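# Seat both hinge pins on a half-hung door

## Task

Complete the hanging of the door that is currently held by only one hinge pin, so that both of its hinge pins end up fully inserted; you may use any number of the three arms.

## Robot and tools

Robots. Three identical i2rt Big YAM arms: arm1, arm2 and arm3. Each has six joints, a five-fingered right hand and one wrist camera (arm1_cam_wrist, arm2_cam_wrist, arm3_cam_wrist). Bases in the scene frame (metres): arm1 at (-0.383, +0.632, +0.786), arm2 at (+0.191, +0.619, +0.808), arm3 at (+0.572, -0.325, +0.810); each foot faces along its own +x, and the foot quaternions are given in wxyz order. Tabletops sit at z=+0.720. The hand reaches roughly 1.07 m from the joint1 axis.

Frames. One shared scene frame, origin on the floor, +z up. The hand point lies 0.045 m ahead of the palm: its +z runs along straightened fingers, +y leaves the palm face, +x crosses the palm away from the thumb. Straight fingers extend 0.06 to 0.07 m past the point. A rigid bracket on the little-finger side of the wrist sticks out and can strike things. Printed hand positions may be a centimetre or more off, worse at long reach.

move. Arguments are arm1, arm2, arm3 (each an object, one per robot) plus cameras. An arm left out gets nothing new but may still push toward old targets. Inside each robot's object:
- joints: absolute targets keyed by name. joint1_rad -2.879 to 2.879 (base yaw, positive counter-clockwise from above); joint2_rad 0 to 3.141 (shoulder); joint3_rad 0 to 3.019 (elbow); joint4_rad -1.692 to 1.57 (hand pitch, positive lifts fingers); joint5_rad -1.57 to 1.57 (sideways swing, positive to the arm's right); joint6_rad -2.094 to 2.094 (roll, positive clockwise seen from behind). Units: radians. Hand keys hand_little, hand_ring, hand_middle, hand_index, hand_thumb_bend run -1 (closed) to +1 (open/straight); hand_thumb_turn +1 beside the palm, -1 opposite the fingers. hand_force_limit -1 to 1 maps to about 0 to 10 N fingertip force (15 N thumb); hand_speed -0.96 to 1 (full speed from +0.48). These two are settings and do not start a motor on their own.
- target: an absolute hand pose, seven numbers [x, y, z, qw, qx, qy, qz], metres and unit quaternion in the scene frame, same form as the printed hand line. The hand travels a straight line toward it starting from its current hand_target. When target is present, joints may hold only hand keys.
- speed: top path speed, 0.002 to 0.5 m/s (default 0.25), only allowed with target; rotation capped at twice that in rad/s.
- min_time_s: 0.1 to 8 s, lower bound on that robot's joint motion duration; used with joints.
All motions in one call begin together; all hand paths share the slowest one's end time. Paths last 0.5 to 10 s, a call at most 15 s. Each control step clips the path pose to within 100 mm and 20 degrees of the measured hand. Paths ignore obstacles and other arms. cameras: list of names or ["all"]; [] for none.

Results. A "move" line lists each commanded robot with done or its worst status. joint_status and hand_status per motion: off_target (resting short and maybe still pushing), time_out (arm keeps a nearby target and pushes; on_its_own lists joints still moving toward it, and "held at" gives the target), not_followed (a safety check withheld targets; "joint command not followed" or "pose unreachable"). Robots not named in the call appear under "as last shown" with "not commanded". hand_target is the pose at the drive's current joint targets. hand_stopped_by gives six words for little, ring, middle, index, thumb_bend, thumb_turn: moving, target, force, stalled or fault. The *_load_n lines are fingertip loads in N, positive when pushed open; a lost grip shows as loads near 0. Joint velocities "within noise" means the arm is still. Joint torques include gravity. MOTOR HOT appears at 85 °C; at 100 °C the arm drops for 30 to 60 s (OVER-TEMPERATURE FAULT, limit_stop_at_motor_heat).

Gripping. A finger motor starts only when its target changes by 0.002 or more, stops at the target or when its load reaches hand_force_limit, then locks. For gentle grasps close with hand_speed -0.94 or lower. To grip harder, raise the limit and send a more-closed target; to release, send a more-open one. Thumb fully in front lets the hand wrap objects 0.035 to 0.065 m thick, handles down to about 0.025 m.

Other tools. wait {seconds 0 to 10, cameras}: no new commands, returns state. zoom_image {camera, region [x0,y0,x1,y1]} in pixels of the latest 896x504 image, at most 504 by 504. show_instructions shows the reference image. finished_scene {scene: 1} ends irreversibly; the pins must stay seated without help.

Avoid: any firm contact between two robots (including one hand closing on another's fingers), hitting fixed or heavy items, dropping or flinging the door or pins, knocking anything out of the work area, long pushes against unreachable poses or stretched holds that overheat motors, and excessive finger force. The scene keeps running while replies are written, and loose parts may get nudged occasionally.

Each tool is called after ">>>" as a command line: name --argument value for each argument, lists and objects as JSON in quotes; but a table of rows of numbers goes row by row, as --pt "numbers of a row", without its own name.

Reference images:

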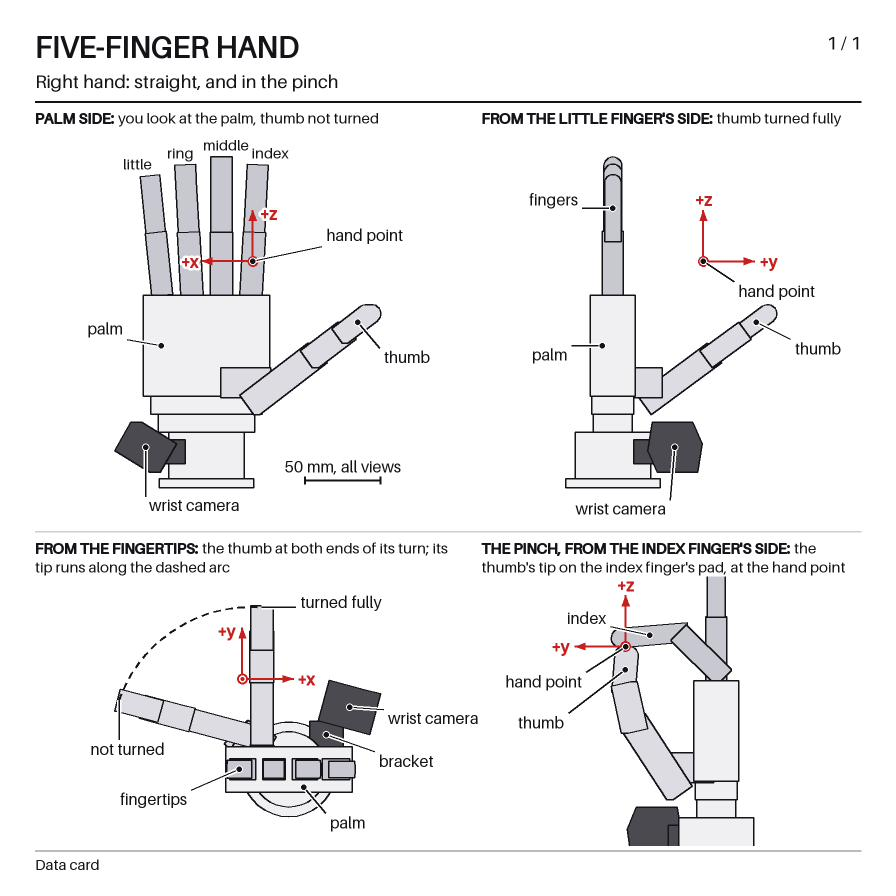

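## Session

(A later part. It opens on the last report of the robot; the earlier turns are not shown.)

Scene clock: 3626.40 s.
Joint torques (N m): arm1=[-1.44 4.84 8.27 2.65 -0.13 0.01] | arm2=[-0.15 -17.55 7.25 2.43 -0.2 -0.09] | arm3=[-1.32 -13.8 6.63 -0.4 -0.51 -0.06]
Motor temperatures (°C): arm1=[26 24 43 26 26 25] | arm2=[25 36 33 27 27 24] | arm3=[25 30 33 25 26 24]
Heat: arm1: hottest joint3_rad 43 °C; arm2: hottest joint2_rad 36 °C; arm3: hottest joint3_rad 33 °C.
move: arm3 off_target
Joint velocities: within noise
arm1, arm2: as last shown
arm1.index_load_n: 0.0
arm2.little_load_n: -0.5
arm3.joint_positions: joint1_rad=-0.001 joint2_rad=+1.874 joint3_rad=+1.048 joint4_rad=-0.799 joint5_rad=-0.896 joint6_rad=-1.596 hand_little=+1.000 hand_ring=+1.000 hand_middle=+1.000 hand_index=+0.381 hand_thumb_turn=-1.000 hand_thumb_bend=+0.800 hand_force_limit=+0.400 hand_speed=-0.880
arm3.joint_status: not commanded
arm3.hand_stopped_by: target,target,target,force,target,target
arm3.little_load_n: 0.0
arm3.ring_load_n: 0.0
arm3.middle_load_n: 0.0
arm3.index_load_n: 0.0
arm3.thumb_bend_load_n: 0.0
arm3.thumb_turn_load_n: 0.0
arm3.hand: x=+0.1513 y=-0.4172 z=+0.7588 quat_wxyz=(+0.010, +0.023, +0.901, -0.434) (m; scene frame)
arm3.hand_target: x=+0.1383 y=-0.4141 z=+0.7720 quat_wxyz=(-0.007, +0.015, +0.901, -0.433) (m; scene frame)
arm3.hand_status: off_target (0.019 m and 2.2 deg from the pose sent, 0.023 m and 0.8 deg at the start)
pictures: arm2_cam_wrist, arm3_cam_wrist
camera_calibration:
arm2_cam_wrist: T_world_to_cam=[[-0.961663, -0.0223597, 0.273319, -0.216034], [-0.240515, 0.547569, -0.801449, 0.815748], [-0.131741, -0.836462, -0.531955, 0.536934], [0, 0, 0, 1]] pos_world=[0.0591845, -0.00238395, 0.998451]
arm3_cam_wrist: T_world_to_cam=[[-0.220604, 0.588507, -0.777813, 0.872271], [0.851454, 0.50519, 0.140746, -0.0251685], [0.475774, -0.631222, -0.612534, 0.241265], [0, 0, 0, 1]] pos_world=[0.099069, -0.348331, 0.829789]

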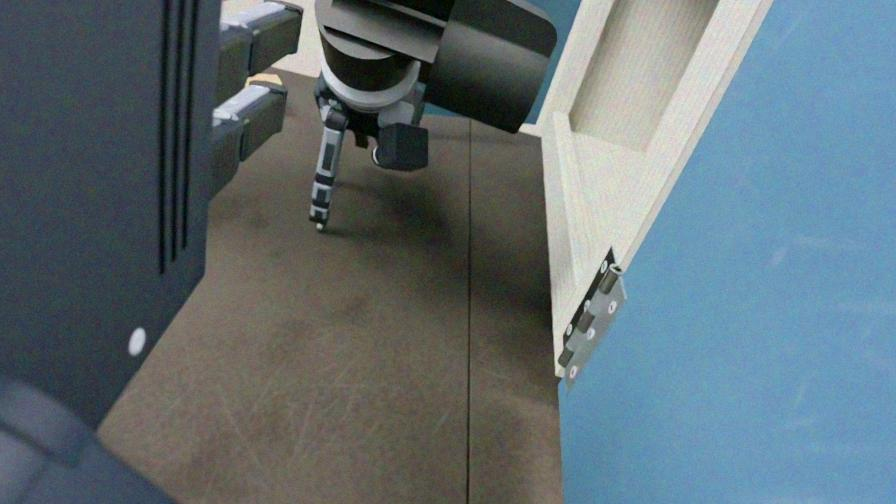

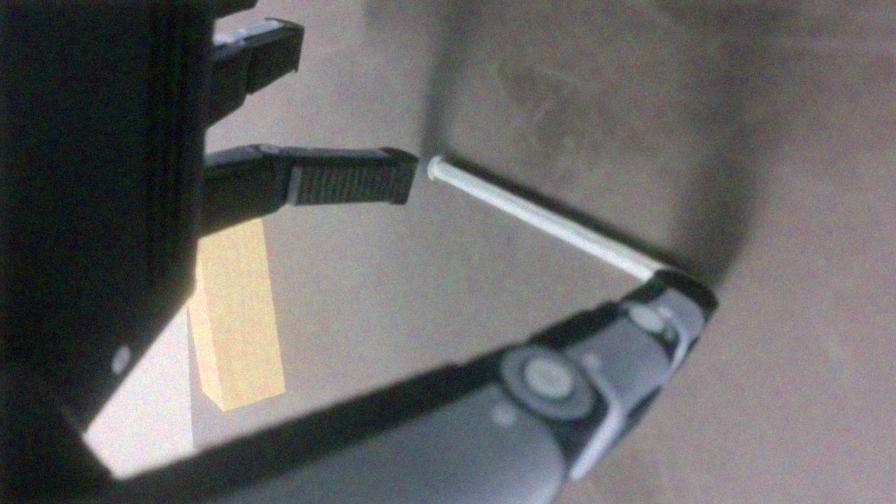

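>>> move --arm3 '{"joints": {"hand_speed": -0.4, "hand_index": 0.6}}' --cameras '[]'

>>> move --arm3 '{"target": [0.155, -0.404, 0.775, -0.0072, 0.0150, 0.9013, -0.4328], "speed": 0.08}' --cameras '["arm3_cam_wrist"]'

Scene clock: 3659.07 s.
Joint torques (N m): arm1=[-1.44 4.89 8.25 2.66 -0.12 0.01] | arm2=[-0.15 -17.55 7.23 2.4 -0.19 -0.09] | arm3=[-1.26 -13.8 6.64 -0.4 -0.51 -0.06]
Motor temperatures (°C): arm1=[26 24 43 26 26 25] | arm2=[25 36 33 27 27 24] | arm3=[25 30 32 25 26 24]
Heat: arm1: hottest joint3_rad 43 °C; arm2: hottest joint2_rad 36 °C; arm3: hottest joint3_rad 32 °C.
move: arm3 done
Joint velocities: within noise
arm1, arm2: as last shown
arm2.little_load_n: 0.0
arm3.joint_positions: joint1_rad=-0.001 joint2_rad=+1.874 joint3_rad=+1.048 joint4_rad=-0.799 joint5_rad=-0.896 joint6_rad=-1.597 hand_little=+1.000 hand_ring=+1.000 hand_middle=+1.000 hand_index=+0.600 hand_thumb_turn=-1.000 hand_thumb_bend=+0.800 hand_force_limit=+0.400 hand_speed=-0.400
arm3.joint_status: all done
arm3.hand_stopped_by: target,target,target,target,target,target
arm3.little_load_n: 0.0
arm3.ring_load_n: 0.0
arm3.middle_load_n: 0.0
arm3.index_load_n: 0.0
arm3.thumb_bend_load_n: 0.0
arm3.thumb_turn_load_n: 0.0
arm3.hand: x=+0.1512 y=-0.4172 z=+0.7588 quat_wxyz=(+0.010, +0.023, +0.901, -0.434) (m; scene frame)
arm3.hand_target: x=+0.1383 y=-0.4141 z=+0.7720 quat_wxyz=(-0.007, +0.015, +0.901, -0.433) (m; scene frame)
arm3.hand_status: not commanded
pictures: none
No camera images: "cameras" was empty.

Scene clock: 3660.07 s.
Joint torques (N m): arm1=[-1.44 4.89 8.25 2.65 -0.13 0.01] | arm2=[-0.15 -17.55 7.24 2.4 -0.2 -0.09] | arm3=[-1.61 -13.39 4.55 -0.39 -0.52 -0.05]
Motor temperatures (°C): arm1=[26 24 43 26 26 25] | arm2=[25 36 33 27 27 24] | arm3=[25 30 32 25 26 24]
Heat: arm1: hottest joint3_rad 43 °C; arm2: hottest joint2_rad 36 °C; arm3: hottest joint3_rad 32 °C.
move: arm3 done
Joint velocities: within noise
arm1, arm2: as last shown
arm3.joint_positions: joint1_rad=-0.021 joint2_rad=+1.840 joint3_rad=+1.035 joint4_rad=-0.820 joint5_rad=-0.895 joint6_rad=-1.635 hand_little=+1.000 hand_ring=+1.000 hand_middle=+1.000 hand_index=+0.600 hand_thumb_turn=-1.000 hand_thumb_bend=+0.800 hand_force_limit=+0.400 hand_speed=-0.400
arm3.joint_status: not commanded
arm3.hand_stopped_by: target,target,target,target,target,target
arm3.little_load_n: 0.0
arm3.ring_load_n: 0.0
arm3.middle_load_n: 0.0
arm3.index_load_n: 0.0
arm3.thumb_bend_load_n: 0.0
arm3.thumb_turn_load_n: 0.0
arm3.hand: x=+0.1531 y=-0.4080 z=+0.7689 quat_wxyz=(-0.003, +0.015, +0.901, -0.434) (m; scene frame)
arm3.hand_target: x=+0.1549 y=-0.4041 z=+0.7749 quat_wxyz=(-0.007, +0.015, +0.901, -0.433) (m; scene frame)
arm3.hand_status: done (0.008 m and 0.5 deg from the pose sent, 0.021 m and 2.2 deg at the start)
pictures: arm3_cam_wrist
camera_calibration:
arm3_cam_wrist: T_world_to_cam=[[-0.245482, 0.588886, -0.770034, 0.873047], [0.853375, 0.508106, 0.116526, -0.0132943], [0.45988, -0.628523, -0.627272, 0.267206], [0, 0, 0, 1]] pos_world=[0.102779, -0.339425, 0.841435]

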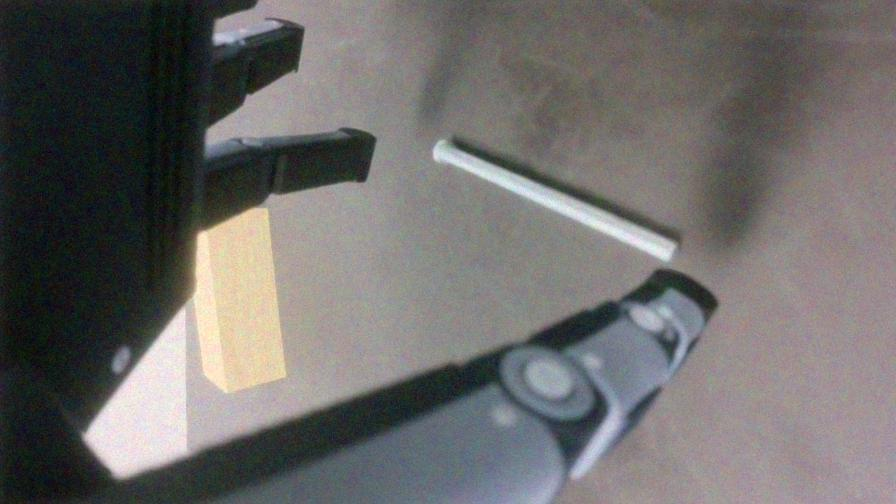

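>>> move --arm3 '{"target": [0.133, -0.4065, 0.745, -0.0072, 0.0150, 0.9013, -0.4328], "speed": 0.05}' --cameras '["arm3_cam_wrist"]'

Scene clock: 3674.80 s.
Joint torques (N m): arm1=[-1.44 4.89 8.25 2.65 -0.12 0.01] | arm2=[-0.21 -17.49 7.24 2.41 -0.21 -0.1] | arm3=[-0.97 -10.64 7.45 0.39 -0.51 0.04]
Motor temperatures (°C): arm1=[26 24 43 26 26 25] | arm2=[25 36 33 27 27 24] | arm3=[25 31 32 25 26 24]
Heat: arm1: hottest joint3_rad 43 °C; arm2: hottest joint2_rad 36 °C; arm3: hottest joint3_rad 32 °C.
move: arm3 off_target
Joint velocities: within noise
arm1, arm2: as last shown
arm3.joint_positions: joint1_rad=-0.021 joint2_rad=+1.896 joint3_rad=+1.046 joint4_rad=-0.784 joint5_rad=-0.896 joint6_rad=-1.631 hand_little=+1.000 hand_ring=+1.000 hand_middle=+1.000 hand_index=+0.600 hand_thumb_turn=-1.000 hand_thumb_bend=+0.800 hand_force_limit=+0.400 hand_speed=-0.400
arm3.joint_status: not commanded
arm3.hand_stopped_by: target,target,target,target,target,target
arm3.little_load_n: 0.0
arm3.ring_load_n: -0.5
arm3.middle_load_n: 0.0
arm3.index_load_n: 0.0
arm3.thumb_bend_load_n: 0.0
arm3.thumb_turn_load_n: 0.0
arm3.hand: x=+0.1491 y=-0.4080 z=+0.7482 quat_wxyz=(+0.002, +0.019, +0.901, -0.434) (m; scene frame)
arm3.hand_target: x=+0.1334 y=-0.4065 z=+0.7454 quat_wxyz=(-0.007, +0.015, +0.901, -0.433) (m; scene frame)
arm3.hand_status: off_target (0.016 m and 1.2 deg from the pose sent, 0.031 m and 0.5 deg at the start)
pictures: arm3_cam_wrist
camera_calibration:
arm3_cam_wrist: T_world_to_cam=[[-0.235078, 0.58802, -0.773932, 0.857061], [0.853077, 0.506428, 0.125657, -0.0149548], [0.46583, -0.630684, -0.620677, 0.24936], [0, 0, 0, 1]] pos_world=[0.0980748, -0.339129, 0.819958]

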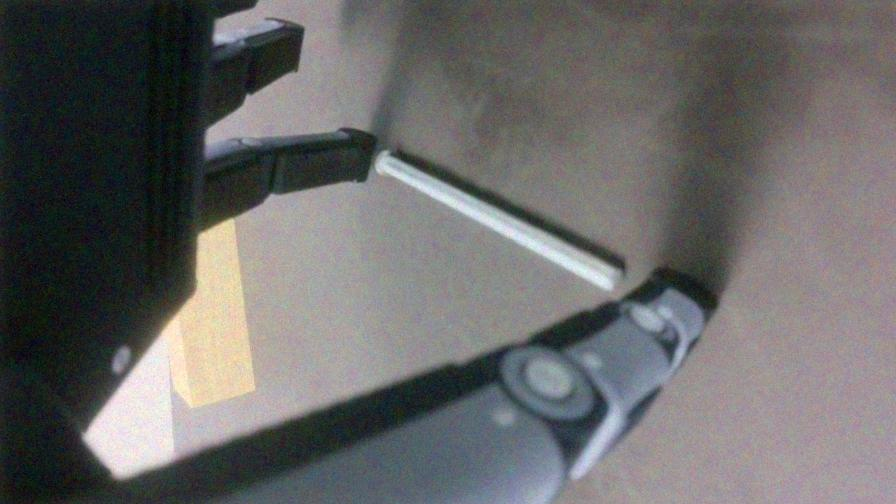

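>>> move --arm3 '{"joints": {"hand_speed": -0.85, "hand_force_limit": -0.1, "hand_index": 0.46}}' --cameras '[]'

>>> move --arm3 '{"target": [0.136, -0.409, 0.720, -0.0072, 0.0150, 0.9013, -0.4328], "speed": 0.05}' --cameras '["arm3_cam_wrist"]'

Scene clock: 3683.23 s.
Joint torques (N m): arm1=[-1.44 4.84 8.24 2.66 -0.12 0] | arm2=[-0.21 -17.55 7.25 2.43 -0.2 -0.09] | arm3=[-0.97 -10.58 7.39 0.4 -0.4 0.04]
Motor temperatures (°C): arm1=[26 24 43 26 26 25] | arm2=[25 36 33 27 27 24] | arm3=[25 31 33 25 26 24]
Heat: arm1: hottest joint3_rad 43 °C; arm2: hottest joint2_rad 36 °C; arm3: hottest joint3_rad 33 °C.
move: arm3 done
Joint velocities: within noise
arm1.joint_positions: joint1_rad=+0.341 joint2_rad=+0.633 joint3_rad=+1.483 joint4_rad=-1.120 joint5_rad=+0.125 joint6_rad=-1.102 hand_little=+1.000 hand_ring=+1.000 hand_middle=+1.000 hand_index=+1.000 hand_thumb_turn=+1.000 hand_thumb_bend=+1.000 hand_force_limit=+0.000 hand_speed=-0.800
arm1.joint_status: not commanded
arm1.hand_stopped_by: target,target,target,target,target,target
arm1.little_load_n: 0.0
arm1.ring_load_n: 0.0
arm1.middle_load_n: 0.0
arm1.index_load_n: 0.0
arm1.thumb_bend_load_n: 0.0
arm1.thumb_turn_load_n: 0.0
arm1.hand: x=-0.3319 y=+0.3842 z=+1.3607 quat_wxyz=(+0.238, +0.532, -0.590, +0.559) (m; scene frame)
arm1.hand_target: x=-0.3302 y=+0.3853 z=+1.3736 quat_wxyz=(+0.239, +0.526, -0.580, +0.574) (m; scene frame)
arm1.hand_status: not commanded
arm2.joint_positions: joint1_rad=-0.024 joint2_rad=+1.893 joint3_rad=+1.036 joint4_rad=+0.825 joint5_rad=-0.165 joint6_rad=-1.574 hand_little=+1.000 hand_ring=+1.000 hand_middle=+1.000 hand_index=+1.000 hand_thumb_turn=+1.000 hand_thumb_bend=+1.000 hand_force_limit=+0.000 hand_speed=+0.300
arm2.joint_status: not commanded
arm2.hand_stopped_by: target,target,target,target,target,target
arm2.little_load_n: 0.0
arm2.ring_load_n: 0.0
arm2.middle_load_n: -0.5
arm2.index_load_n: 0.0
arm2.thumb_bend_load_n: 0.5
arm2.thumb_turn_load_n: 0.0
arm2.hand: x=+0.0450 y=-0.0990 z=+0.9407 quat_wxyz=(+0.485, +0.507, -0.512, +0.495) (m; scene frame)
arm2.hand_target: x=+0.0401 y=-0.0998 z=+0.9599 quat_wxyz=(+0.500, +0.500, -0.500, +0.500) (m; scene frame)
arm2.hand_status: not commanded
arm3.joint_positions: joint1_rad=-0.021 joint2_rad=+1.896 joint3_rad=+1.046 joint4_rad=-0.784 joint5_rad=-0.899 joint6_rad=-1.631 hand_little=+1.000 hand_ring=+1.000 hand_middle=+1.000 hand_index=+0.460 hand_thumb_turn=-1.000 hand_thumb_bend=+0.800 hand_force_limit=-0.100 hand_speed=-0.850
arm3.joint_status: all done
arm3.hand_stopped_by: target,target,target,target,target,target
arm3.little_load_n: 0.0
arm3.ring_load_n: 0.0
arm3.middle_load_n: -0.5
arm3.index_load_n: 0.5
arm3.thumb_bend_load_n: 0.0
arm3.thumb_turn_load_n: 0.0
arm3.hand: x=+0.1489 y=-0.4085 z=+0.7486 quat_wxyz=(+0.002, +0.019, +0.900, -0.435) (m; scene frame)
arm3.hand_target: x=+0.1335 y=-0.4064 z=+0.7453 quat_wxyz=(-0.007, +0.015, +0.901, -0.433) (m; scene frame)
arm3.hand_status: not commanded
pictures: none
No camera images: "cameras" was empty.

Scene clock: 3684.30 s.
Joint torques (N m): arm1=[-1.38 4.89 8.27 2.63 -0.12 0.01] | arm2=[-0.21 -17.49 7.23 2.4 -0.2 -0.09] | arm3=[-0.62 -8.06 5.81 1.88 -0.18 -0.43]
Motor temperatures (°C): arm1=[26 24 43 26 26 25] | arm2=[25 36 33 27 27 24] | arm3=[25 31 33 25 26 24]
Heat: arm1: hottest joint3_rad 43 °C; arm2: hottest joint2_rad 36 °C; arm3: hottest joint3_rad 33 °C.
move: arm3 off_target
Joint velocities: within noise
arm1, arm2: as last shown
arm2.middle_load_n: 0.0
arm2.thumb_bend_load_n: 0.0
arm3.joint_positions: joint1_rad=-0.021 joint2_rad=+1.901 joint3_rad=+1.046 joint4_rad=-0.755 joint5_rad=-0.905 joint6_rad=-1.578 hand_little=+1.000 hand_ring=+1.000 hand_middle=+1.000 hand_index=+0.460 hand_thumb_turn=-1.000 hand_thumb_bend=+0.800 hand_force_limit=-0.100 hand_speed=-0.850
arm3.joint_status: not commanded
arm3.hand_stopped_by: target,target,target,target,target,target
arm3.little_load_n: 0.0
arm3.ring_load_n: 0.0
arm3.middle_load_n: 0.0
arm3.index_load_n: 0.5
arm3.thumb_bend_load_n: 1.0
arm3.thumb_turn_load_n: 4.5
arm3.hand: x=+0.1456 y=-0.4102 z=+0.7474 quat_wxyz=(+0.002, +0.037, +0.898, -0.438) (m; scene frame)
arm3.hand_target: x=+0.1377 y=-0.4088 z=+0.7217 quat_wxyz=(-0.007, +0.015, +0.901, -0.433) (m; scene frame)
arm3.hand_status: off_target (0.029 m and 2.8 deg from the pose sent, 0.031 m and 1.2 deg at the start)
pictures: arm3_cam_wrist
camera_calibration:
arm3_cam_wrist: T_world_to_cam=[[-0.203488, 0.588958, -0.782126, 0.858904], [0.867347, 0.479028, 0.135059, -0.0311633], [0.454204, -0.650892, -0.608308, 0.233289], [0, 0, 0, 1]] pos_world=[0.0958455, -0.339085, 0.817891]

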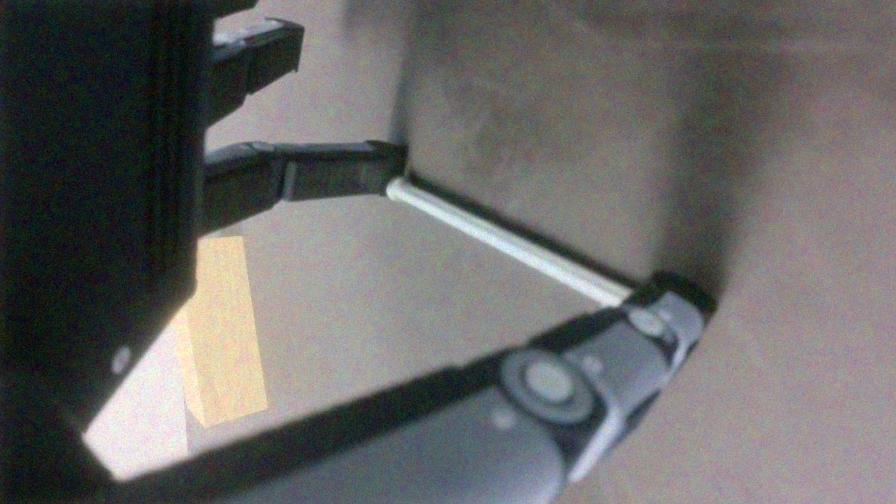

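>>> move --arm3 '{"joints": {"hand_speed": -0.4, "hand_index": 0.6}}' --cameras '[]'

>>> move --arm3 '{"target": [0.152, -0.402, 0.776, -0.0072, 0.0150, 0.8967, -0.4422], "speed": 0.08}' --cameras '["arm3_cam_wrist"]'

Scene clock: 3718.20 s.
Joint torques (N m): arm1=[-1.44 4.89 8.27 2.65 -0.12 0] | arm2=[-0.32 -17.61 7.24 2.39 -0.2 -0.09] | arm3=[-0.62 -8.06 5.81 1.8 -0.18 -0.48]
Motor temperatures (°C): arm1=[26 24 43 26 26 25] | arm2=[25 36 33 27 27 24] | arm3=[25 31 32 25 26 25]
Heat: arm1: hottest joint3_rad 43 °C; arm2: hottest joint2_rad 36 °C; arm3: hottest joint3_rad 32 °C.
move: arm3 done
Joint velocities: within noise
arm1, arm2: as last shown
arm1.thumb_turn_load_n: -0.5
arm3.joint_positions: joint1_rad=-0.021 joint2_rad=+1.901 joint3_rad=+1.046 joint4_rad=-0.753 joint5_rad=-0.905 joint6_rad=-1.575 hand_little=+1.000 hand_ring=+1.000 hand_middle=+1.000 hand_index=+0.600 hand_thumb_turn=-1.000 hand_thumb_bend=+0.800 hand_force_limit=-0.100 hand_speed=-0.400
arm3.joint_status: all done
arm3.hand_stopped_by: target,target,target,target,target,target
arm3.little_load_n: 0.0
arm3.ring_load_n: 0.0
arm3.middle_load_n: -0.5
arm3.index_load_n: 0.0
arm3.thumb_bend_load_n: 0.0
arm3.thumb_turn_load_n: 5.5
arm3.hand: x=+0.1455 y=-0.4103 z=+0.7474 quat_wxyz=(+0.002, +0.038, +0.898, -0.438) (m; scene frame)
arm3.hand_target: x=+0.1377 y=-0.4088 z=+0.7217 quat_wxyz=(-0.007, +0.015, +0.901, -0.433) (m; scene frame)
arm3.hand_status: not commanded
pictures: none
No camera images: "cameras" was empty.

Scene clock: 3719.50 s.
Joint torques (N m): arm1=[-1.44 4.84 8.25 2.66 -0.12 0.01] | arm2=[-0.09 -17.55 7.25 2.43 -0.2 -0.09] | arm3=[-1.73 -13.04 4.72 -0.42 -0.65 -0.07]
Motor temperatures (°C): arm1=[26 24 43 26 26 25] | arm2=[25 36 33 27 27 24] | arm3=[25 31 32 25 26 25]
Heat: arm1: hottest joint3_rad 43 °C; arm2: hottest joint2_rad 36 °C; arm3: hottest joint3_rad 32 °C.
move: arm3 done
Joint velocities: within noise
arm1, arm2: as last shown
arm1.thumb_turn_load_n: 0.0
arm3.joint_positions: joint1_rad=-0.031 joint2_rad=+1.847 joint3_rad=+1.046 joint4_rad=-0.839 joint5_rad=-0.912 joint6_rad=-1.656 hand_little=+1.000 hand_ring=+1.000 hand_middle=+1.000 hand_index=+0.600 hand_thumb_turn=-1.000 hand_thumb_bend=+0.800 hand_force_limit=-0.100 hand_speed=-0.400
arm3.joint_status: not commanded
arm3.hand_stopped_by: target,target,target,target,target,target
arm3.little_load_n: -0.5
arm3.ring_load_n: -0.5
arm3.middle_load_n: 0.0
arm3.index_load_n: 0.0
arm3.thumb_bend_load_n: 0.0
arm3.thumb_turn_load_n: 0.0
arm3.hand: x=+0.1506 y=-0.4062 z=+0.7712 quat_wxyz=(-0.004, +0.014, +0.897, -0.442) (m; scene frame)
arm3.hand_target: x=+0.1520 y=-0.4021 z=+0.7759 quat_wxyz=(-0.007, +0.015, +0.897, -0.442) (m; scene frame)
arm3.hand_status: done (0.007 m and 0.4 deg from the pose sent, 0.030 m and 2.9 deg at the start)
pictures: arm3_cam_wrist
camera_calibration:
arm3_cam_wrist: T_world_to_cam=[[-0.248899, 0.574804, -0.779519, 0.875157], [0.852961, 0.511363, 0.104721, -0.00188306], [0.458811, -0.638833, -0.617563, 0.259478], [0, 0, 0, 1]] pos_world=[0.100381, -0.336318, 0.842642]

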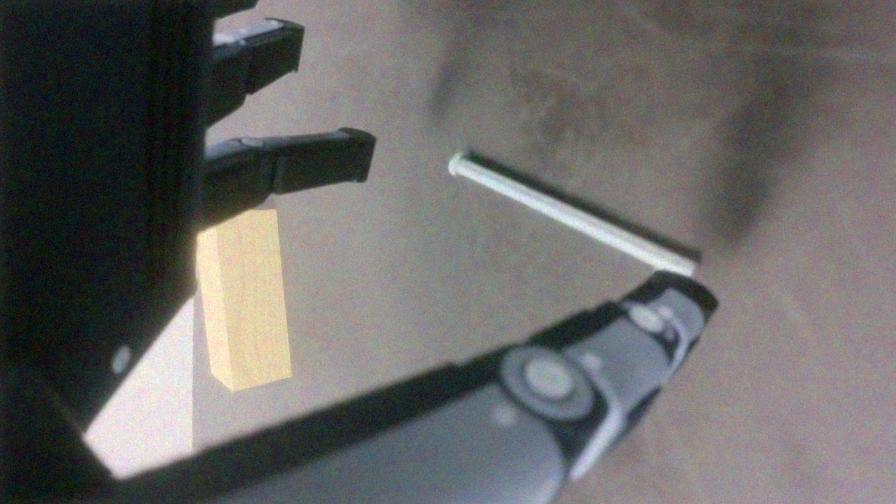

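>>> move --arm3 '{"target": [0.134, -0.4015, 0.746, -0.0072, 0.0150, 0.8967, -0.4422], "speed": 0.05}' --cameras '["arm3_cam_wrist"]'

Scene clock: 3733.77 s.
Joint torques (N m): arm1=[-1.49 4.89 8.25 2.65 -0.12 0.01] | arm2=[-0.21 -17.55 7.2 2.4 -0.19 -0.1] | arm3=[-1.61 -10.7 7.36 0.43 -0.55 -0.03]
Motor temperatures (°C): arm1=[26 24 43 26 26 25] | arm2=[25 36 33 27 27 24] | arm3=[25 30 32 25 26 25]
Heat: arm1: hottest joint3_rad 43 °C; arm2: hottest joint2_rad 36 °C; arm3: hottest joint3_rad 32 °C.
move: arm3 off_target
Joint velocities: within noise
arm1, arm2: as last shown
arm1.thumb_turn_load_n: 0.5
arm2.thumb_bend_load_n: 0.5
arm3.joint_positions: joint1_rad=-0.031 joint2_rad=+1.903 joint3_rad=+1.051 joint4_rad=-0.811 joint5_rad=-0.914 joint6_rad=-1.656 hand_little=+1.000 hand_ring=+1.000 hand_middle=+1.000 hand_index=+0.600 hand_thumb_turn=-1.000 hand_thumb_bend=+0.800 hand_force_limit=-0.100 hand_speed=-0.400
arm3.joint_status: not commanded
arm3.hand_stopped_by: target,target,target,target,target,target
arm3.little_load_n: 0.0
arm3.ring_load_n: 0.0
arm3.middle_load_n: -0.5
arm3.index_load_n: 0.0
arm3.thumb_bend_load_n: 0.0
arm3.thumb_turn_load_n: 0.0
arm3.hand: x=+0.1517 y=-0.4066 z=+0.7491 quat_wxyz=(+0.007, +0.019, +0.896, -0.443) (m; scene frame)
arm3.hand_target: x=+0.1345 y=-0.4013 z=+0.7465 quat_wxyz=(-0.007, +0.015, +0.897, -0.442) (m; scene frame)
arm3.hand_status: off_target (0.019 m and 1.7 deg from the pose sent, 0.031 m and 0.4 deg at the start)
pictures: arm3_cam_wrist
camera_calibration:
arm3_cam_wrist: T_world_to_cam=[[-0.23084, 0.571517, -0.787452, 0.860372], [0.850346, 0.511838, 0.122205, -0.0127825], [0.47289, -0.641397, -0.60414, 0.231772], [0, 0, 0, 1]] pos_world=[0.0998751, -0.336517, 0.819086]

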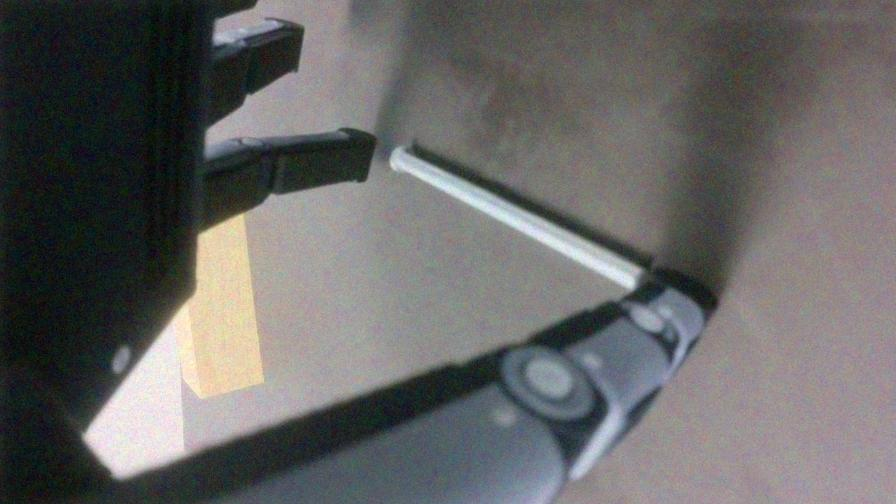

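>>> move --arm3 '{"target": [0.133, -0.4015, 0.740, -0.0072, 0.0150, 0.8967, -0.4422], "speed": 0.05}' --cameras '[]'

>>> move --arm3 '{"joints": {"hand_speed": -0.9, "hand_force_limit": -0.4, "hand_index": 0.49}}' --cameras '["arm3_cam_wrist"]'

>>> zoom_image --camera "arm3_cam_wrist" --region '[340, 100, 780, 360]'

Scene clock: 3746.17 s.
Joint torques (N m): arm1=[-1.49 4.89 8.24 2.65 -0.12 0] | arm2=[-0.26 -17.61 7.23 2.4 -0.21 -0.09] | arm3=[-1.55 -9.88 7.42 0.79 -0.54 -0.06]
Motor temperatures (°C): arm1=[26 24 43 26 26 25] | arm2=[25 36 33 27 27 24] | arm3=[25 30 33 25 26 25]
Heat: arm1: hottest joint3_rad 43 °C; arm2: hottest joint2_rad 36 °C; arm3: hottest joint3_rad 33 °C.
move: arm3 off_target
Joint velocities: within noise
arm1, arm2: as last shown
arm1.thumb_turn_load_n: 0.0
arm2.middle_load_n: -0.5
arm2.thumb_bend_load_n: 0.0
arm3.joint_positions: joint1_rad=-0.031 joint2_rad=+1.904 joint3_rad=+1.051 joint4_rad=-0.808 joint5_rad=-0.915 joint6_rad=-1.653 hand_little=+1.000 hand_ring=+1.000 hand_middle=+1.000 hand_index=+0.600 hand_thumb_turn=-1.000 hand_thumb_bend=+0.800 hand_force_limit=-0.100 hand_speed=-0.400
arm3.joint_status: not commanded
arm3.hand_stopped_by: target,target,target,target,target,target
arm3.little_load_n: 0.0
arm3.ring_load_n: 0.0
arm3.middle_load_n: 0.0
arm3.index_load_n: -0.5
arm3.thumb_bend_load_n: 0.0
arm3.thumb_turn_load_n: 1.5
arm3.hand: x=+0.1513 y=-0.4067 z=+0.7488 quat_wxyz=(+0.006, +0.020, +0.896, -0.443) (m; scene frame)
arm3.hand_target: x=+0.1337 y=-0.4012 z=+0.7406 quat_wxyz=(-0.007, +0.015, +0.897, -0.442) (m; scene frame)
arm3.hand_status: off_target (0.021 m and 1.6 deg from the pose sent, 0.021 m and 1.7 deg at the start)
pictures: none
No camera images: "cameras" was empty.

Scene clock: 3747.03 s.
Joint torques (N m): arm1=[-1.49 4.84 8.27 2.65 -0.12 0.01] | arm2=[-0.21 -17.55 7.24 2.41 -0.2 -0.1] | arm3=[-1.61 -9.88 7.42 0.79 -0.54 -0.07]
Motor temperatures (°C): arm1=[26 24 43 26 26 25] | arm2=[25 36 33 27 27 24] | arm3=[25 30 33 25 26 25]
Heat: arm1: hottest joint3_rad 43 °C; arm2: hottest joint2_rad 36 °C; arm3: hottest joint3_rad 33 °C.
move: arm3 done
Joint velocities: within noise
arm1, arm2: as last shown
arm2.middle_load_n: 0.0
arm3.joint_positions: joint1_rad=-0.031 joint2_rad=+1.904 joint3_rad=+1.051 joint4_rad=-0.808 joint5_rad=-0.915 joint6_rad=-1.653 hand_little=+1.000 hand_ring=+1.000 hand_middle=+1.000 hand_index=+0.490 hand_thumb_turn=-1.000 hand_thumb_bend=+0.800 hand_force_limit=-0.400 hand_speed=-0.900
arm3.joint_status: all done
arm3.hand_stopped_by: target,target,target,target,target,target
arm3.little_load_n: 0.0
arm3.ring_load_n: 0.0
arm3.middle_load_n: 0.0
arm3.index_load_n: 0.0
arm3.thumb_bend_load_n: 0.0
arm3.thumb_turn_load_n: 1.5
arm3.hand: x=+0.1513 y=-0.4067 z=+0.7488 quat_wxyz=(+0.006, +0.020, +0.896, -0.443) (m; scene frame)
arm3.hand_target: x=+0.1337 y=-0.4012 z=+0.7407 quat_wxyz=(-0.007, +0.015, +0.897, -0.442) (m; scene frame)
arm3.hand_status: not commanded
pictures: arm3_cam_wrist
camera_calibration:
arm3_cam_wrist: T_world_to_cam=[[-0.229661, 0.571784, -0.787604, 0.860165], [0.851282, 0.510275, 0.12222, -0.0131195], [0.471778, -0.642404, -0.603939, 0.231339], [0, 0, 0, 1]] pos_world=[0.0995738, -0.336521, 0.818787]

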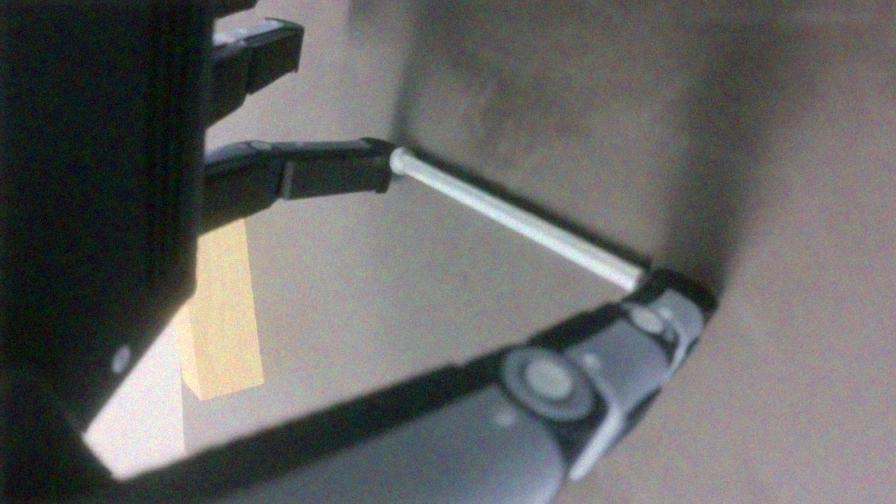

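Scaled by 1.145.

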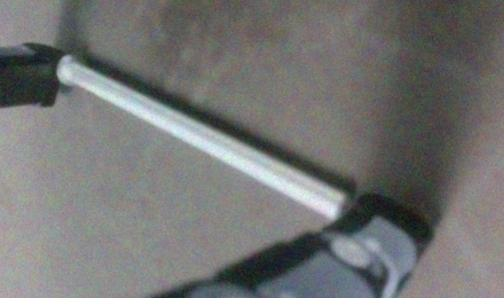

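>>> move --arm3 '{"joints": {"hand_index": 0.45}}' --cameras '[]'

>>> move --arm3 '{"joints": {"hand_index": 0.42}}' --cameras '["arm3_cam_wrist"]'

>>> zoom_image --camera "arm3_cam_wrist" --region '[340, 100, 780, 360]'

Scene clock: 3759.33 s.
Joint torques (N m): arm1=[-1.44 4.84 8.25 2.65 -0.12 0.01] | arm2=[-0.26 -17.49 7.23 2.4 -0.2 -0.09] | arm3=[-1.61 -9.82 7.43 0.79 -0.53 -0.07]
Motor temperatures (°C): arm1=[26 24 43 26 26 25] | arm2=[25 36 33 27 27 24] | arm3=[25 30 33 25 26 25]
Heat: arm1: hottest joint3_rad 43 °C; arm2: hottest joint2_rad 36 °C; arm3: hottest joint3_rad 33 °C.
move: arm3 done
Joint velocities: within noise
arm1, arm2: as last shown
arm3.joint_positions: joint1_rad=-0.031 joint2_rad=+1.904 joint3_rad=+1.051 joint4_rad=-0.808 joint5_rad=-0.915 joint6_rad=-1.653 hand_little=+1.000 hand_ring=+1.000 hand_middle=+1.000 hand_index=+0.450 hand_thumb_turn=-1.000 hand_thumb_bend=+0.800 hand_force_limit=-0.400 hand_speed=-0.900
arm3.joint_status: all done
arm3.hand_stopped_by: target,target,target,target,target,target
arm3.little_load_n: 0.0
arm3.ring_load_n: 0.0
arm3.middle_load_n: 0.0
arm3.index_load_n: 0.0
arm3.thumb_bend_load_n: 0.0
arm3.thumb_turn_load_n: 1.5
arm3.hand: x=+0.1513 y=-0.4067 z=+0.7488 quat_wxyz=(+0.006, +0.020, +0.896, -0.443) (m; scene frame)
arm3.hand_target: x=+0.1337 y=-0.4012 z=+0.7406 quat_wxyz=(-0.007, +0.015, +0.897, -0.442) (m; scene frame)
arm3.hand_status: not commanded
pictures: none
No camera images: "cameras" was empty.

Scene clock: 3759.93 s.
Joint torques (N m): arm1=[-1.44 4.89 8.25 2.66 -0.13 0] | arm2=[-0.09 -17.49 7.24 2.41 -0.2 -0.1] | arm3=[-1.55 -9.93 7.42 0.79 -0.51 -0.07]
Motor temperatures (°C): arm1=[26 24 43 26 26 25] | arm2=[25 36 33 27 27 24] | arm3=[25 30 33 25 26 25]
Heat: arm1: hottest joint3_rad 43 °C; arm2: hottest joint2_rad 36 °C; arm3: hottest joint3_rad 33 °C.
move: arm3 done
Joint velocities: within noise
arm1.joint_positions: joint1_rad=+0.341 joint2_rad=+0.633 joint3_rad=+1.483 joint4_rad=-1.120 joint5_rad=+0.125 joint6_rad=-1.102 hand_little=+1.000 hand_ring=+1.000 hand_middle=+1.000 hand_index=+1.000 hand_thumb_turn=+1.000 hand_thumb_bend=+1.000 hand_force_limit=+0.000 hand_speed=-0.800
arm1.joint_status: not commanded
arm1.hand_stopped_by: target,target,target,target,target,target
arm1.little_load_n: 0.0
arm1.ring_load_n: 0.0
arm1.middle_load_n: 0.0
arm1.index_load_n: 0.0
arm1.thumb_bend_load_n: 0.0
arm1.thumb_turn_load_n: 0.0
arm1.hand: x=-0.3319 y=+0.3842 z=+1.3607 quat_wxyz=(+0.238, +0.532, -0.590, +0.559) (m; scene frame)
arm1.hand_target: x=-0.3302 y=+0.3853 z=+1.3736 quat_wxyz=(+0.239, +0.526, -0.580, +0.574) (m; scene frame)
arm1.hand_status: not commanded
arm2.joint_positions: joint1_rad=-0.024 joint2_rad=+1.893 joint3_rad=+1.036 joint4_rad=+0.825 joint5_rad=-0.165 joint6_rad=-1.574 hand_little=+1.000 hand_ring=+1.000 hand_middle=+1.000 hand_index=+1.000 hand_thumb_turn=+1.000 hand_thumb_bend=+1.000 hand_force_limit=+0.000 hand_speed=+0.300
arm2.joint_status: not commanded
arm2.hand_stopped_by: target,target,target,target,target,target
arm2.little_load_n: 0.0
arm2.ring_load_n: 0.0
arm2.middle_load_n: 0.0
arm2.index_load_n: 0.0
arm2.thumb_bend_load_n: 0.0
arm2.thumb_turn_load_n: 0.0
arm2.hand: x=+0.0450 y=-0.0990 z=+0.9407 quat_wxyz=(+0.485, +0.507, -0.512, +0.495) (m; scene frame)
arm2.hand_target: x=+0.0401 y=-0.0998 z=+0.9599 quat_wxyz=(+0.500, +0.500, -0.500, +0.500) (m; scene frame)
arm2.hand_status: not commanded
arm3.joint_positions: joint1_rad=-0.031 joint2_rad=+1.904 joint3_rad=+1.051 joint4_rad=-0.808 joint5_rad=-0.915 joint6_rad=-1.653 hand_little=+1.000 hand_ring=+1.000 hand_middle=+1.000 hand_index=+0.420 hand_thumb_turn=-1.000 hand_thumb_bend=+0.800 hand_force_limit=-0.400 hand_speed=-0.900
arm3.joint_status: all done
arm3.hand_stopped_by: target,target,target,target,target,target
arm3.little_load_n: 0.0
arm3.ring_load_n: 0.0
arm3.middle_load_n: 0.0
arm3.index_load_n: 1.0
arm3.thumb_bend_load_n: 1.0
arm3.thumb_turn_load_n: 1.5
arm3.hand: x=+0.1513 y=-0.4069 z=+0.7487 quat_wxyz=(+0.006, +0.020, +0.896, -0.444) (m; scene frame)
arm3.hand_target: x=+0.1338 y=-0.4012 z=+0.7405 quat_wxyz=(-0.007, +0.015, +0.897, -0.442) (m; scene frame)
arm3.hand_status: not commanded
pictures: arm3_cam_wrist
camera_calibration:
arm3_cam_wrist: T_world_to_cam=[[-0.229439, 0.571121, -0.788149, 0.860266], [0.851271, 0.510346, 0.122, -0.0128392], [0.471906, -0.642937, -0.603272, 0.230417], [0, 0, 0, 1]] pos_world=[0.0995737, -0.33662, 0.818588]

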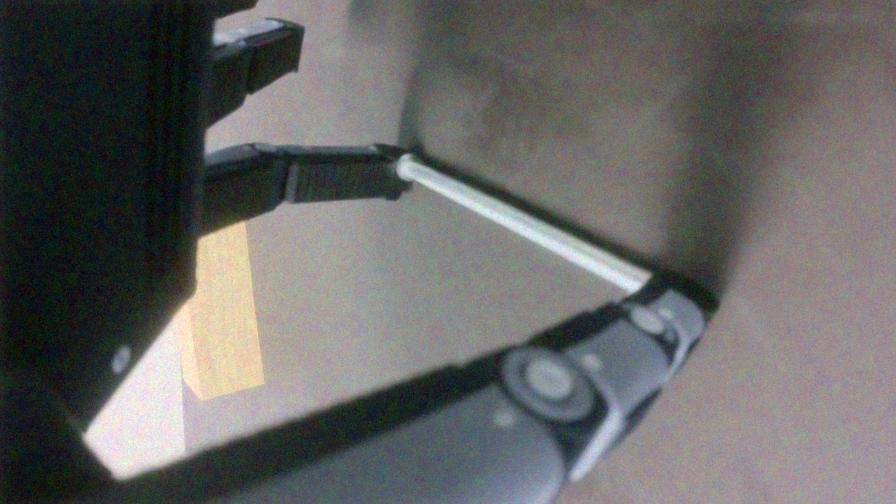

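Scaled by 1.145.

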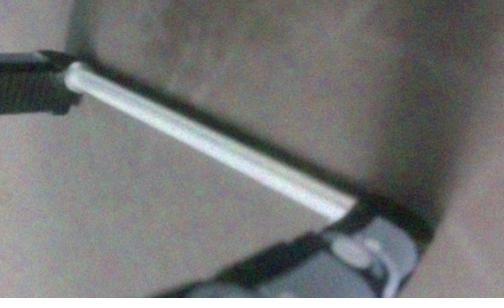

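>>> move --arm3 '{"joints": {"hand_index": 0.408}}' --cameras '[]'

>>> move --arm3 '{"target": [0.140, -0.403, 0.766, -0.0072, 0.0150, 0.8967, -0.4422], "speed": 0.02}' --cameras '["arm3_cam_wrist", "arm2_cam_wrist"]'

>>> zoom_image --camera "arm2_cam_wrist" --region '[270, 130, 390, 235]'

Scene clock: 3769.17 s.
Joint torques (N m): arm1=[-1.38 4.89 8.25 2.66 -0.12 0.01] | arm2=[-0.21 -17.49 7.25 2.39 -0.2 -0.09] | arm3=[-1.55 -9.88 7.43 0.8 -0.49 -0.07]
Motor temperatures (°C): arm1=[26 24 43 26 26 25] | arm2=[25 36 33 27 27 24] | arm3=[25 30 33 25 26 25]
Heat: arm1: hottest joint3_rad 43 °C; arm2: hottest joint2_rad 36 °C; arm3: hottest joint3_rad 33 °C.
move: arm3 done
Joint velocities: within noise
arm1, arm2: as last shown
arm2.little_load_n: 0.5
arm3.joint_positions: joint1_rad=-0.031 joint2_rad=+1.904 joint3_rad=+1.051 joint4_rad=-0.808 joint5_rad=-0.916 joint6_rad=-1.652 hand_little=+1.000 hand_ring=+1.000 hand_middle=+1.000 hand_index=+0.409 hand_thumb_turn=-1.000 hand_thumb_bend=+0.800 hand_force_limit=-0.400 hand_speed=-0.900
arm3.joint_status: all done
arm3.hand_stopped_by: target,target,target,target,target,target
arm3.little_load_n: 0.0
arm3.ring_load_n: 0.0
arm3.middle_load_n: 0.0
arm3.index_load_n: 2.5
arm3.thumb_bend_load_n: 2.0
arm3.thumb_turn_load_n: 1.5
arm3.hand: x=+0.1513 y=-0.4070 z=+0.7488 quat_wxyz=(+0.006, +0.020, +0.896, -0.444) (m; scene frame)
arm3.hand_target: x=+0.1338 y=-0.4013 z=+0.7406 quat_wxyz=(-0.007, +0.015, +0.897, -0.442) (m; scene frame)
arm3.hand_status: not commanded
pictures: none
No camera images: "cameras" was empty.

Scene clock: 3770.97 s.
Joint torques (N m): arm1=[-1.49 4.89 8.25 2.65 -0.12 0.01] | arm2=[-0.26 -17.61 7.24 2.44 -0.2 -0.09] | arm3=[-1.44 -13.92 6.46 -0.46 -0.52 -0.03]
Motor temperatures (°C): arm1=[26 24 43 26 26 25] | arm2=[25 36 33 27 27 24] | arm3=[25 30 33 25 26 25]
Heat: arm1: hottest joint3_rad 43 °C; arm2: hottest joint2_rad 36 °C; arm3: hottest joint3_rad 33 °C.
move: arm3 off_target
Joint velocities: within noise
arm1, arm2: as last shown
arm2.little_load_n: 0.0
arm3.joint_positions: joint1_rad=-0.031 joint2_rad=+1.896 joint3_rad=+1.051 joint4_rad=-0.823 joint5_rad=-0.915 joint6_rad=-1.652 hand_little=+1.000 hand_ring=+1.000 hand_middle=+1.000 hand_index=+0.408 hand_thumb_turn=-1.000 hand_thumb_bend=+0.800 hand_force_limit=-0.400 hand_speed=-0.900
arm3.joint_status: not commanded
arm3.hand_stopped_by: target,target,target,target,target,target
arm3.little_load_n: 0.0
arm3.ring_load_n: 0.0
arm3.middle_load_n: 0.0
arm3.index_load_n: 0.0
arm3.thumb_bend_load_n: 0.0
arm3.thumb_turn_load_n: 0.0
arm3.hand: x=+0.1534 y=-0.4070 z=+0.7528 quat_wxyz=(+0.010, +0.022, +0.896, -0.444) (m; scene frame)
arm3.hand_target: x=+0.1403 y=-0.4030 z=+0.7660 quat_wxyz=(-0.007, +0.015, +0.897, -0.442) (m; scene frame)
arm3.hand_status: off_target (0.019 m and 2.1 deg from the pose sent, 0.021 m and 1.7 deg at the start)
pictures: arm2_cam_wrist, arm3_cam_wrist
camera_calibration:
arm2_cam_wrist: T_world_to_cam=[[-0.961663, -0.0223597, 0.273319, -0.216034], [-0.240515, 0.547569, -0.801449, 0.815748], [-0.131741, -0.836462, -0.531955, 0.536934], [0, 0, 0, 1]] pos_world=[0.0591845, -0.00238395, 0.998451]
arm3_cam_wrist: T_world_to_cam=[[-0.223269, 0.57081, -0.790143, 0.864528], [0.850581, 0.510006, 0.128089, -0.0196519], [0.476092, -0.643482, -0.599389, 0.228037], [0, 0, 0, 1]] pos_world=[0.101171, -0.336721, 0.822302]

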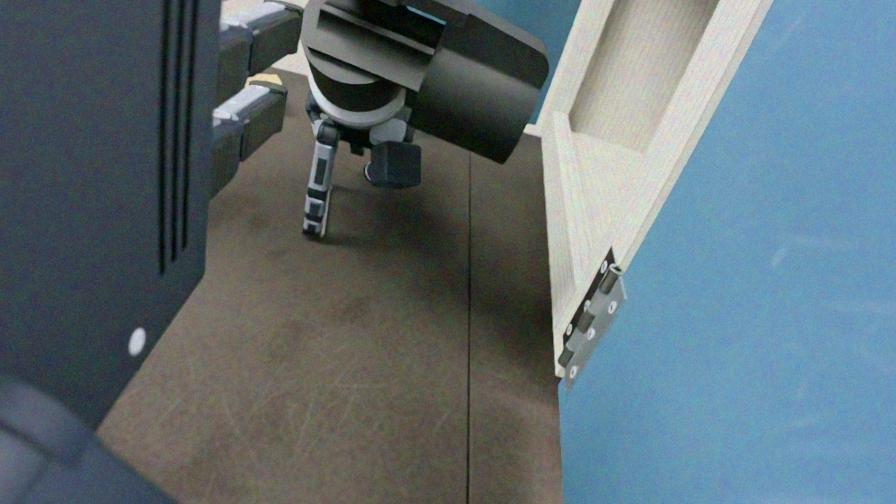

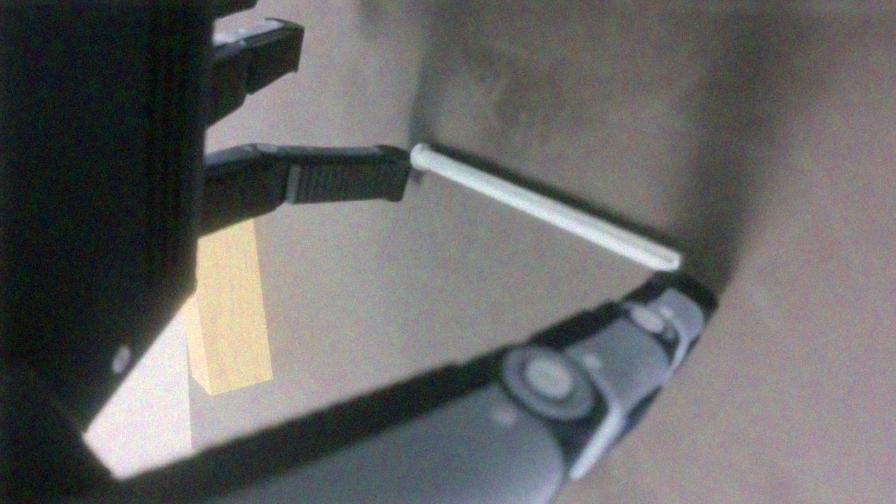

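Scaled by 4.200.

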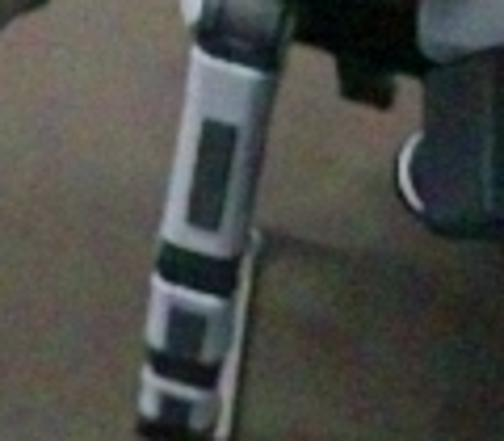

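>>> move --arm3 '{"joints": {"hand_speed": -0.4, "hand_index": 0.6}}' --cameras '[]'

>>> move --arm3 '{"target": [0.149, -0.397, 0.775, -0.0072, 0.0150, 0.8967, -0.4422], "speed": 0.08}' --cameras '["arm3_cam_wrist"]'

Scene clock: 3833.00 s.
Joint torques (N m): arm1=[-1.44 4.89 8.25 2.65 -0.12 0.01] | arm2=[-0.09 -17.55 7.24 2.41 -0.19 -0.1] | arm3=[-1.38 -13.86 6.46 -0.46 -0.52 -0.03]
Motor temperatures (°C): arm1=[26 24 43 26 26 25] | arm2=[25 36 33 27 27 24] | arm3=[25 33 33 25 26 25]
Heat: arm1: hottest joint3_rad 43 °C; arm2: hottest joint2_rad 36 °C; arm3: hottest joint2_rad 33 °C.
move: arm3 done
Joint velocities: within noise
arm1, arm2: as last shown
arm3.joint_positions: joint1_rad=-0.031 joint2_rad=+1.896 joint3_rad=+1.051 joint4_rad=-0.823 joint5_rad=-0.915 joint6_rad=-1.652 hand_little=+1.000 hand_ring=+1.000 hand_middle=+1.000 hand_index=+0.600 hand_thumb_turn=-1.000 hand_thumb_bend=+0.800 hand_force_limit=-0.400 hand_speed=-0.400
arm3.joint_status: all done
arm3.hand_stopped_by: target,target,target,target,target,target
arm3.little_load_n: 0.0
arm3.ring_load_n: 0.0
arm3.middle_load_n: 0.0
arm3.index_load_n: 0.0
arm3.thumb_bend_load_n: 0.0
arm3.thumb_turn_load_n: 0.0
arm3.hand: x=+0.1534 y=-0.4070 z=+0.7528 quat_wxyz=(+0.010, +0.022, +0.896, -0.444) (m; scene frame)
arm3.hand_target: x=+0.1403 y=-0.4030 z=+0.7661 quat_wxyz=(-0.007, +0.015, +0.897, -0.442) (m; scene frame)
arm3.hand_status: not commanded
pictures: none
No camera images: "cameras" was empty.

Scene clock: 3833.97 s.
Joint torques (N m): arm1=[-1.38 4.78 8.25 2.63 -0.12 0.01] | arm2=[-0.21 -17.55 7.25 2.41 -0.2 -0.09] | arm3=[-1.73 -13.57 5.34 -0.47 -0.52 -0.06]
Motor temperatures (°C): arm1=[26 24 43 26 26 25] | arm2=[25 36 33 27 27 24] | arm3=[25 33 33 25 26 25]
Heat: arm1: hottest joint3_rad 43 °C; arm2: hottest joint2_rad 36 °C; arm3: hottest joint2_rad 33 °C.
move: arm3 off_target
Joint velocities: within noise
arm1, arm2: as last shown
arm3.joint_positions: joint1_rad=-0.042 joint2_rad=+1.863 joint3_rad=+1.051 joint4_rad=-0.856 joint5_rad=-0.914 joint6_rad=-1.673 hand_little=+1.000 hand_ring=+1.000 hand_middle=+1.000 hand_index=+0.600 hand_thumb_turn=-1.000 hand_thumb_bend=+0.800 hand_force_limit=-0.400 hand_speed=-0.400
arm3.joint_status: not commanded
arm3.hand_stopped_by: target,target,target,target,target,target
arm3.little_load_n: 0.0
arm3.ring_load_n: 0.0
arm3.middle_load_n: 0.0
arm3.index_load_n: 0.0
arm3.thumb_bend_load_n: 0.0
arm3.thumb_turn_load_n: 0.0
arm3.hand: x=+0.1532 y=-0.4021 z=+0.7663 quat_wxyz=(+0.003, +0.017, +0.896, -0.443) (m; scene frame)
arm3.hand_target: x=+0.1491 y=-0.3971 z=+0.7748 quat_wxyz=(-0.007, +0.015, +0.897, -0.442) (m; scene frame)
arm3.hand_status: off_target (0.011 m and 1.2 deg from the pose sent, 0.025 m and 2.1 deg at the start)
pictures: arm3_cam_wrist
camera_calibration:
arm3_cam_wrist: T_world_to_cam=[[-0.237158, 0.571396, -0.785661, 0.871181], [0.851596, 0.511449, 0.114906, -0.013223], [0.467483, -0.641815, -0.607893, 0.247904], [0, 0, 0, 1]] pos_world=[0.101977, -0.331918, 0.836672]

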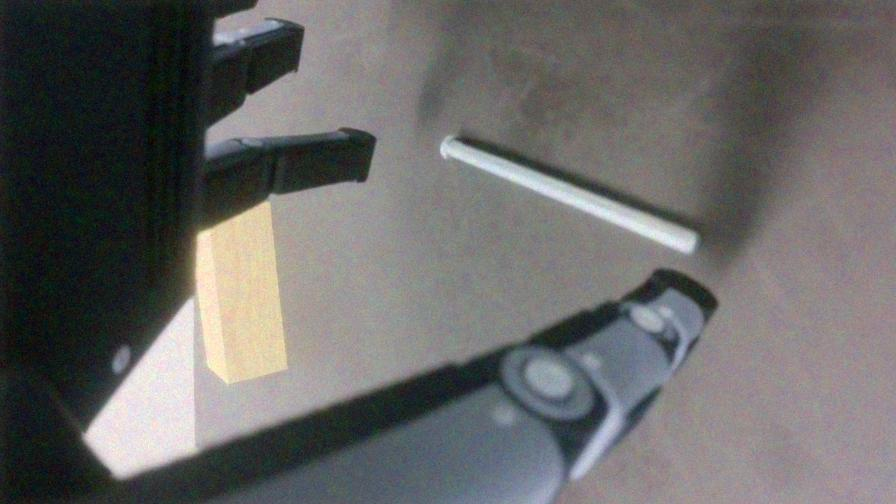

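>>> move --arm3 '{"target": [0.17, -0.40, 0.90, -0.0072, 0.0150, 0.8967, -0.4422], "speed": 0.12}' --cameras '["arm3_cam_wrist", "arm2_cam_wrist"]'

Scene clock: 4005.50 s.
Joint torques (N m): arm1=[-1.44 4.89 8.25 2.63 -0.12 0.01] | arm2=[-0.21 -17.55 7.24 2.41 -0.2 -0.09] | arm3=[-1.49 -11.11 9.36 -0.5 -0.55 -0.02]
Motor temperatures (°C): arm1=[26 24 43 26 26 25] | arm2=[25 37 32 27 27 24] | arm3=[25 34 32 25 26 24]
Heat: arm1: hottest joint3_rad 43 °C; arm2: hottest joint2_rad 37 °C; arm3: hottest joint2_rad 34 °C.
move: arm3 off_target
Joint velocities: within noise
arm1, arm2: as last shown
arm3.joint_positions: joint1_rad=-0.042 joint2_rad=+1.602 joint3_rad=+1.070 joint4_rad=-1.160 joint5_rad=-0.914 joint6_rad=-1.673 hand_little=+1.000 hand_ring=+1.000 hand_middle=+1.000 hand_index=+0.600 hand_thumb_turn=-1.000 hand_thumb_bend=+0.800 hand_force_limit=-0.400 hand_speed=-0.400
arm3.joint_status: not commanded
arm3.hand_stopped_by: target,target,target,target,target,target
arm3.little_load_n: 0.0
arm3.ring_load_n: 0.0
arm3.middle_load_n: 0.0
arm3.index_load_n: 0.0
arm3.thumb_bend_load_n: 0.0
arm3.thumb_turn_load_n: 0.0
arm3.hand: x=+0.1865 y=-0.4049 z=+0.8845 quat_wxyz=(+0.014, +0.023, +0.896, -0.444) (m; scene frame)
arm3.hand_target: x=+0.1707 y=-0.4000 z=+0.9001 quat_wxyz=(-0.007, +0.015, +0.897, -0.442) (m; scene frame)
arm3.hand_status: off_target (0.023 m and 2.6 deg from the pose sent, 0.135 m and 1.2 deg at the start)
pictures: arm2_cam_wrist, arm3_cam_wrist
camera_calibration:
arm2_cam_wrist: T_world_to_cam=[[-0.961663, -0.0223597, 0.273319, -0.216034], [-0.240515, 0.547569, -0.801449, 0.815748], [-0.131741, -0.836462, -0.531955, 0.536934], [0, 0, 0, 1]] pos_world=[0.0591845, -0.00238395, 0.998451]
arm3_cam_wrist: T_world_to_cam=[[-0.218414, 0.570182, -0.791952, 0.975162], [0.848381, 0.51198, 0.134634, -0.0703259], [0.482229, -0.642471, -0.595555, 0.288413], [0, 0, 0, 1]] pos_world=[0.13357, -0.334717, 0.953515]

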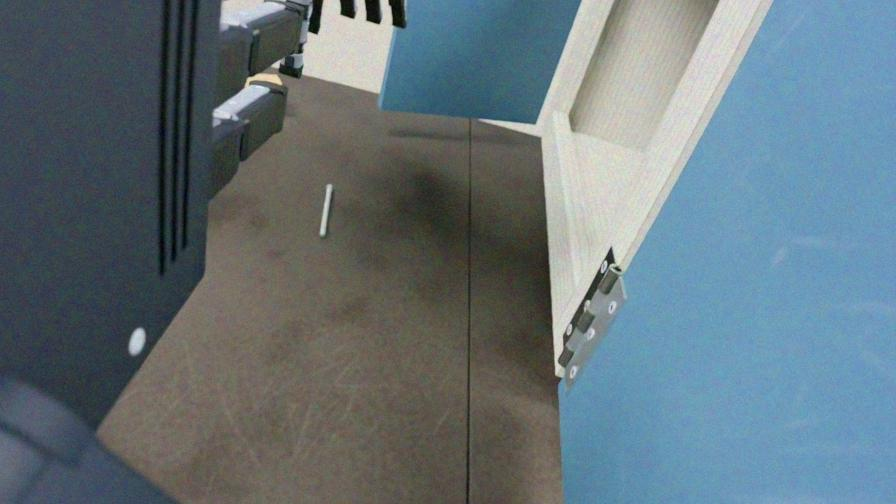

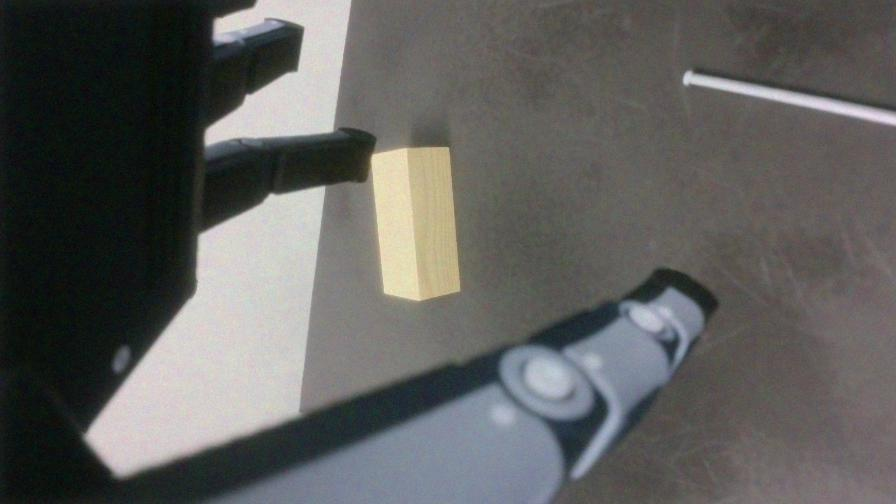

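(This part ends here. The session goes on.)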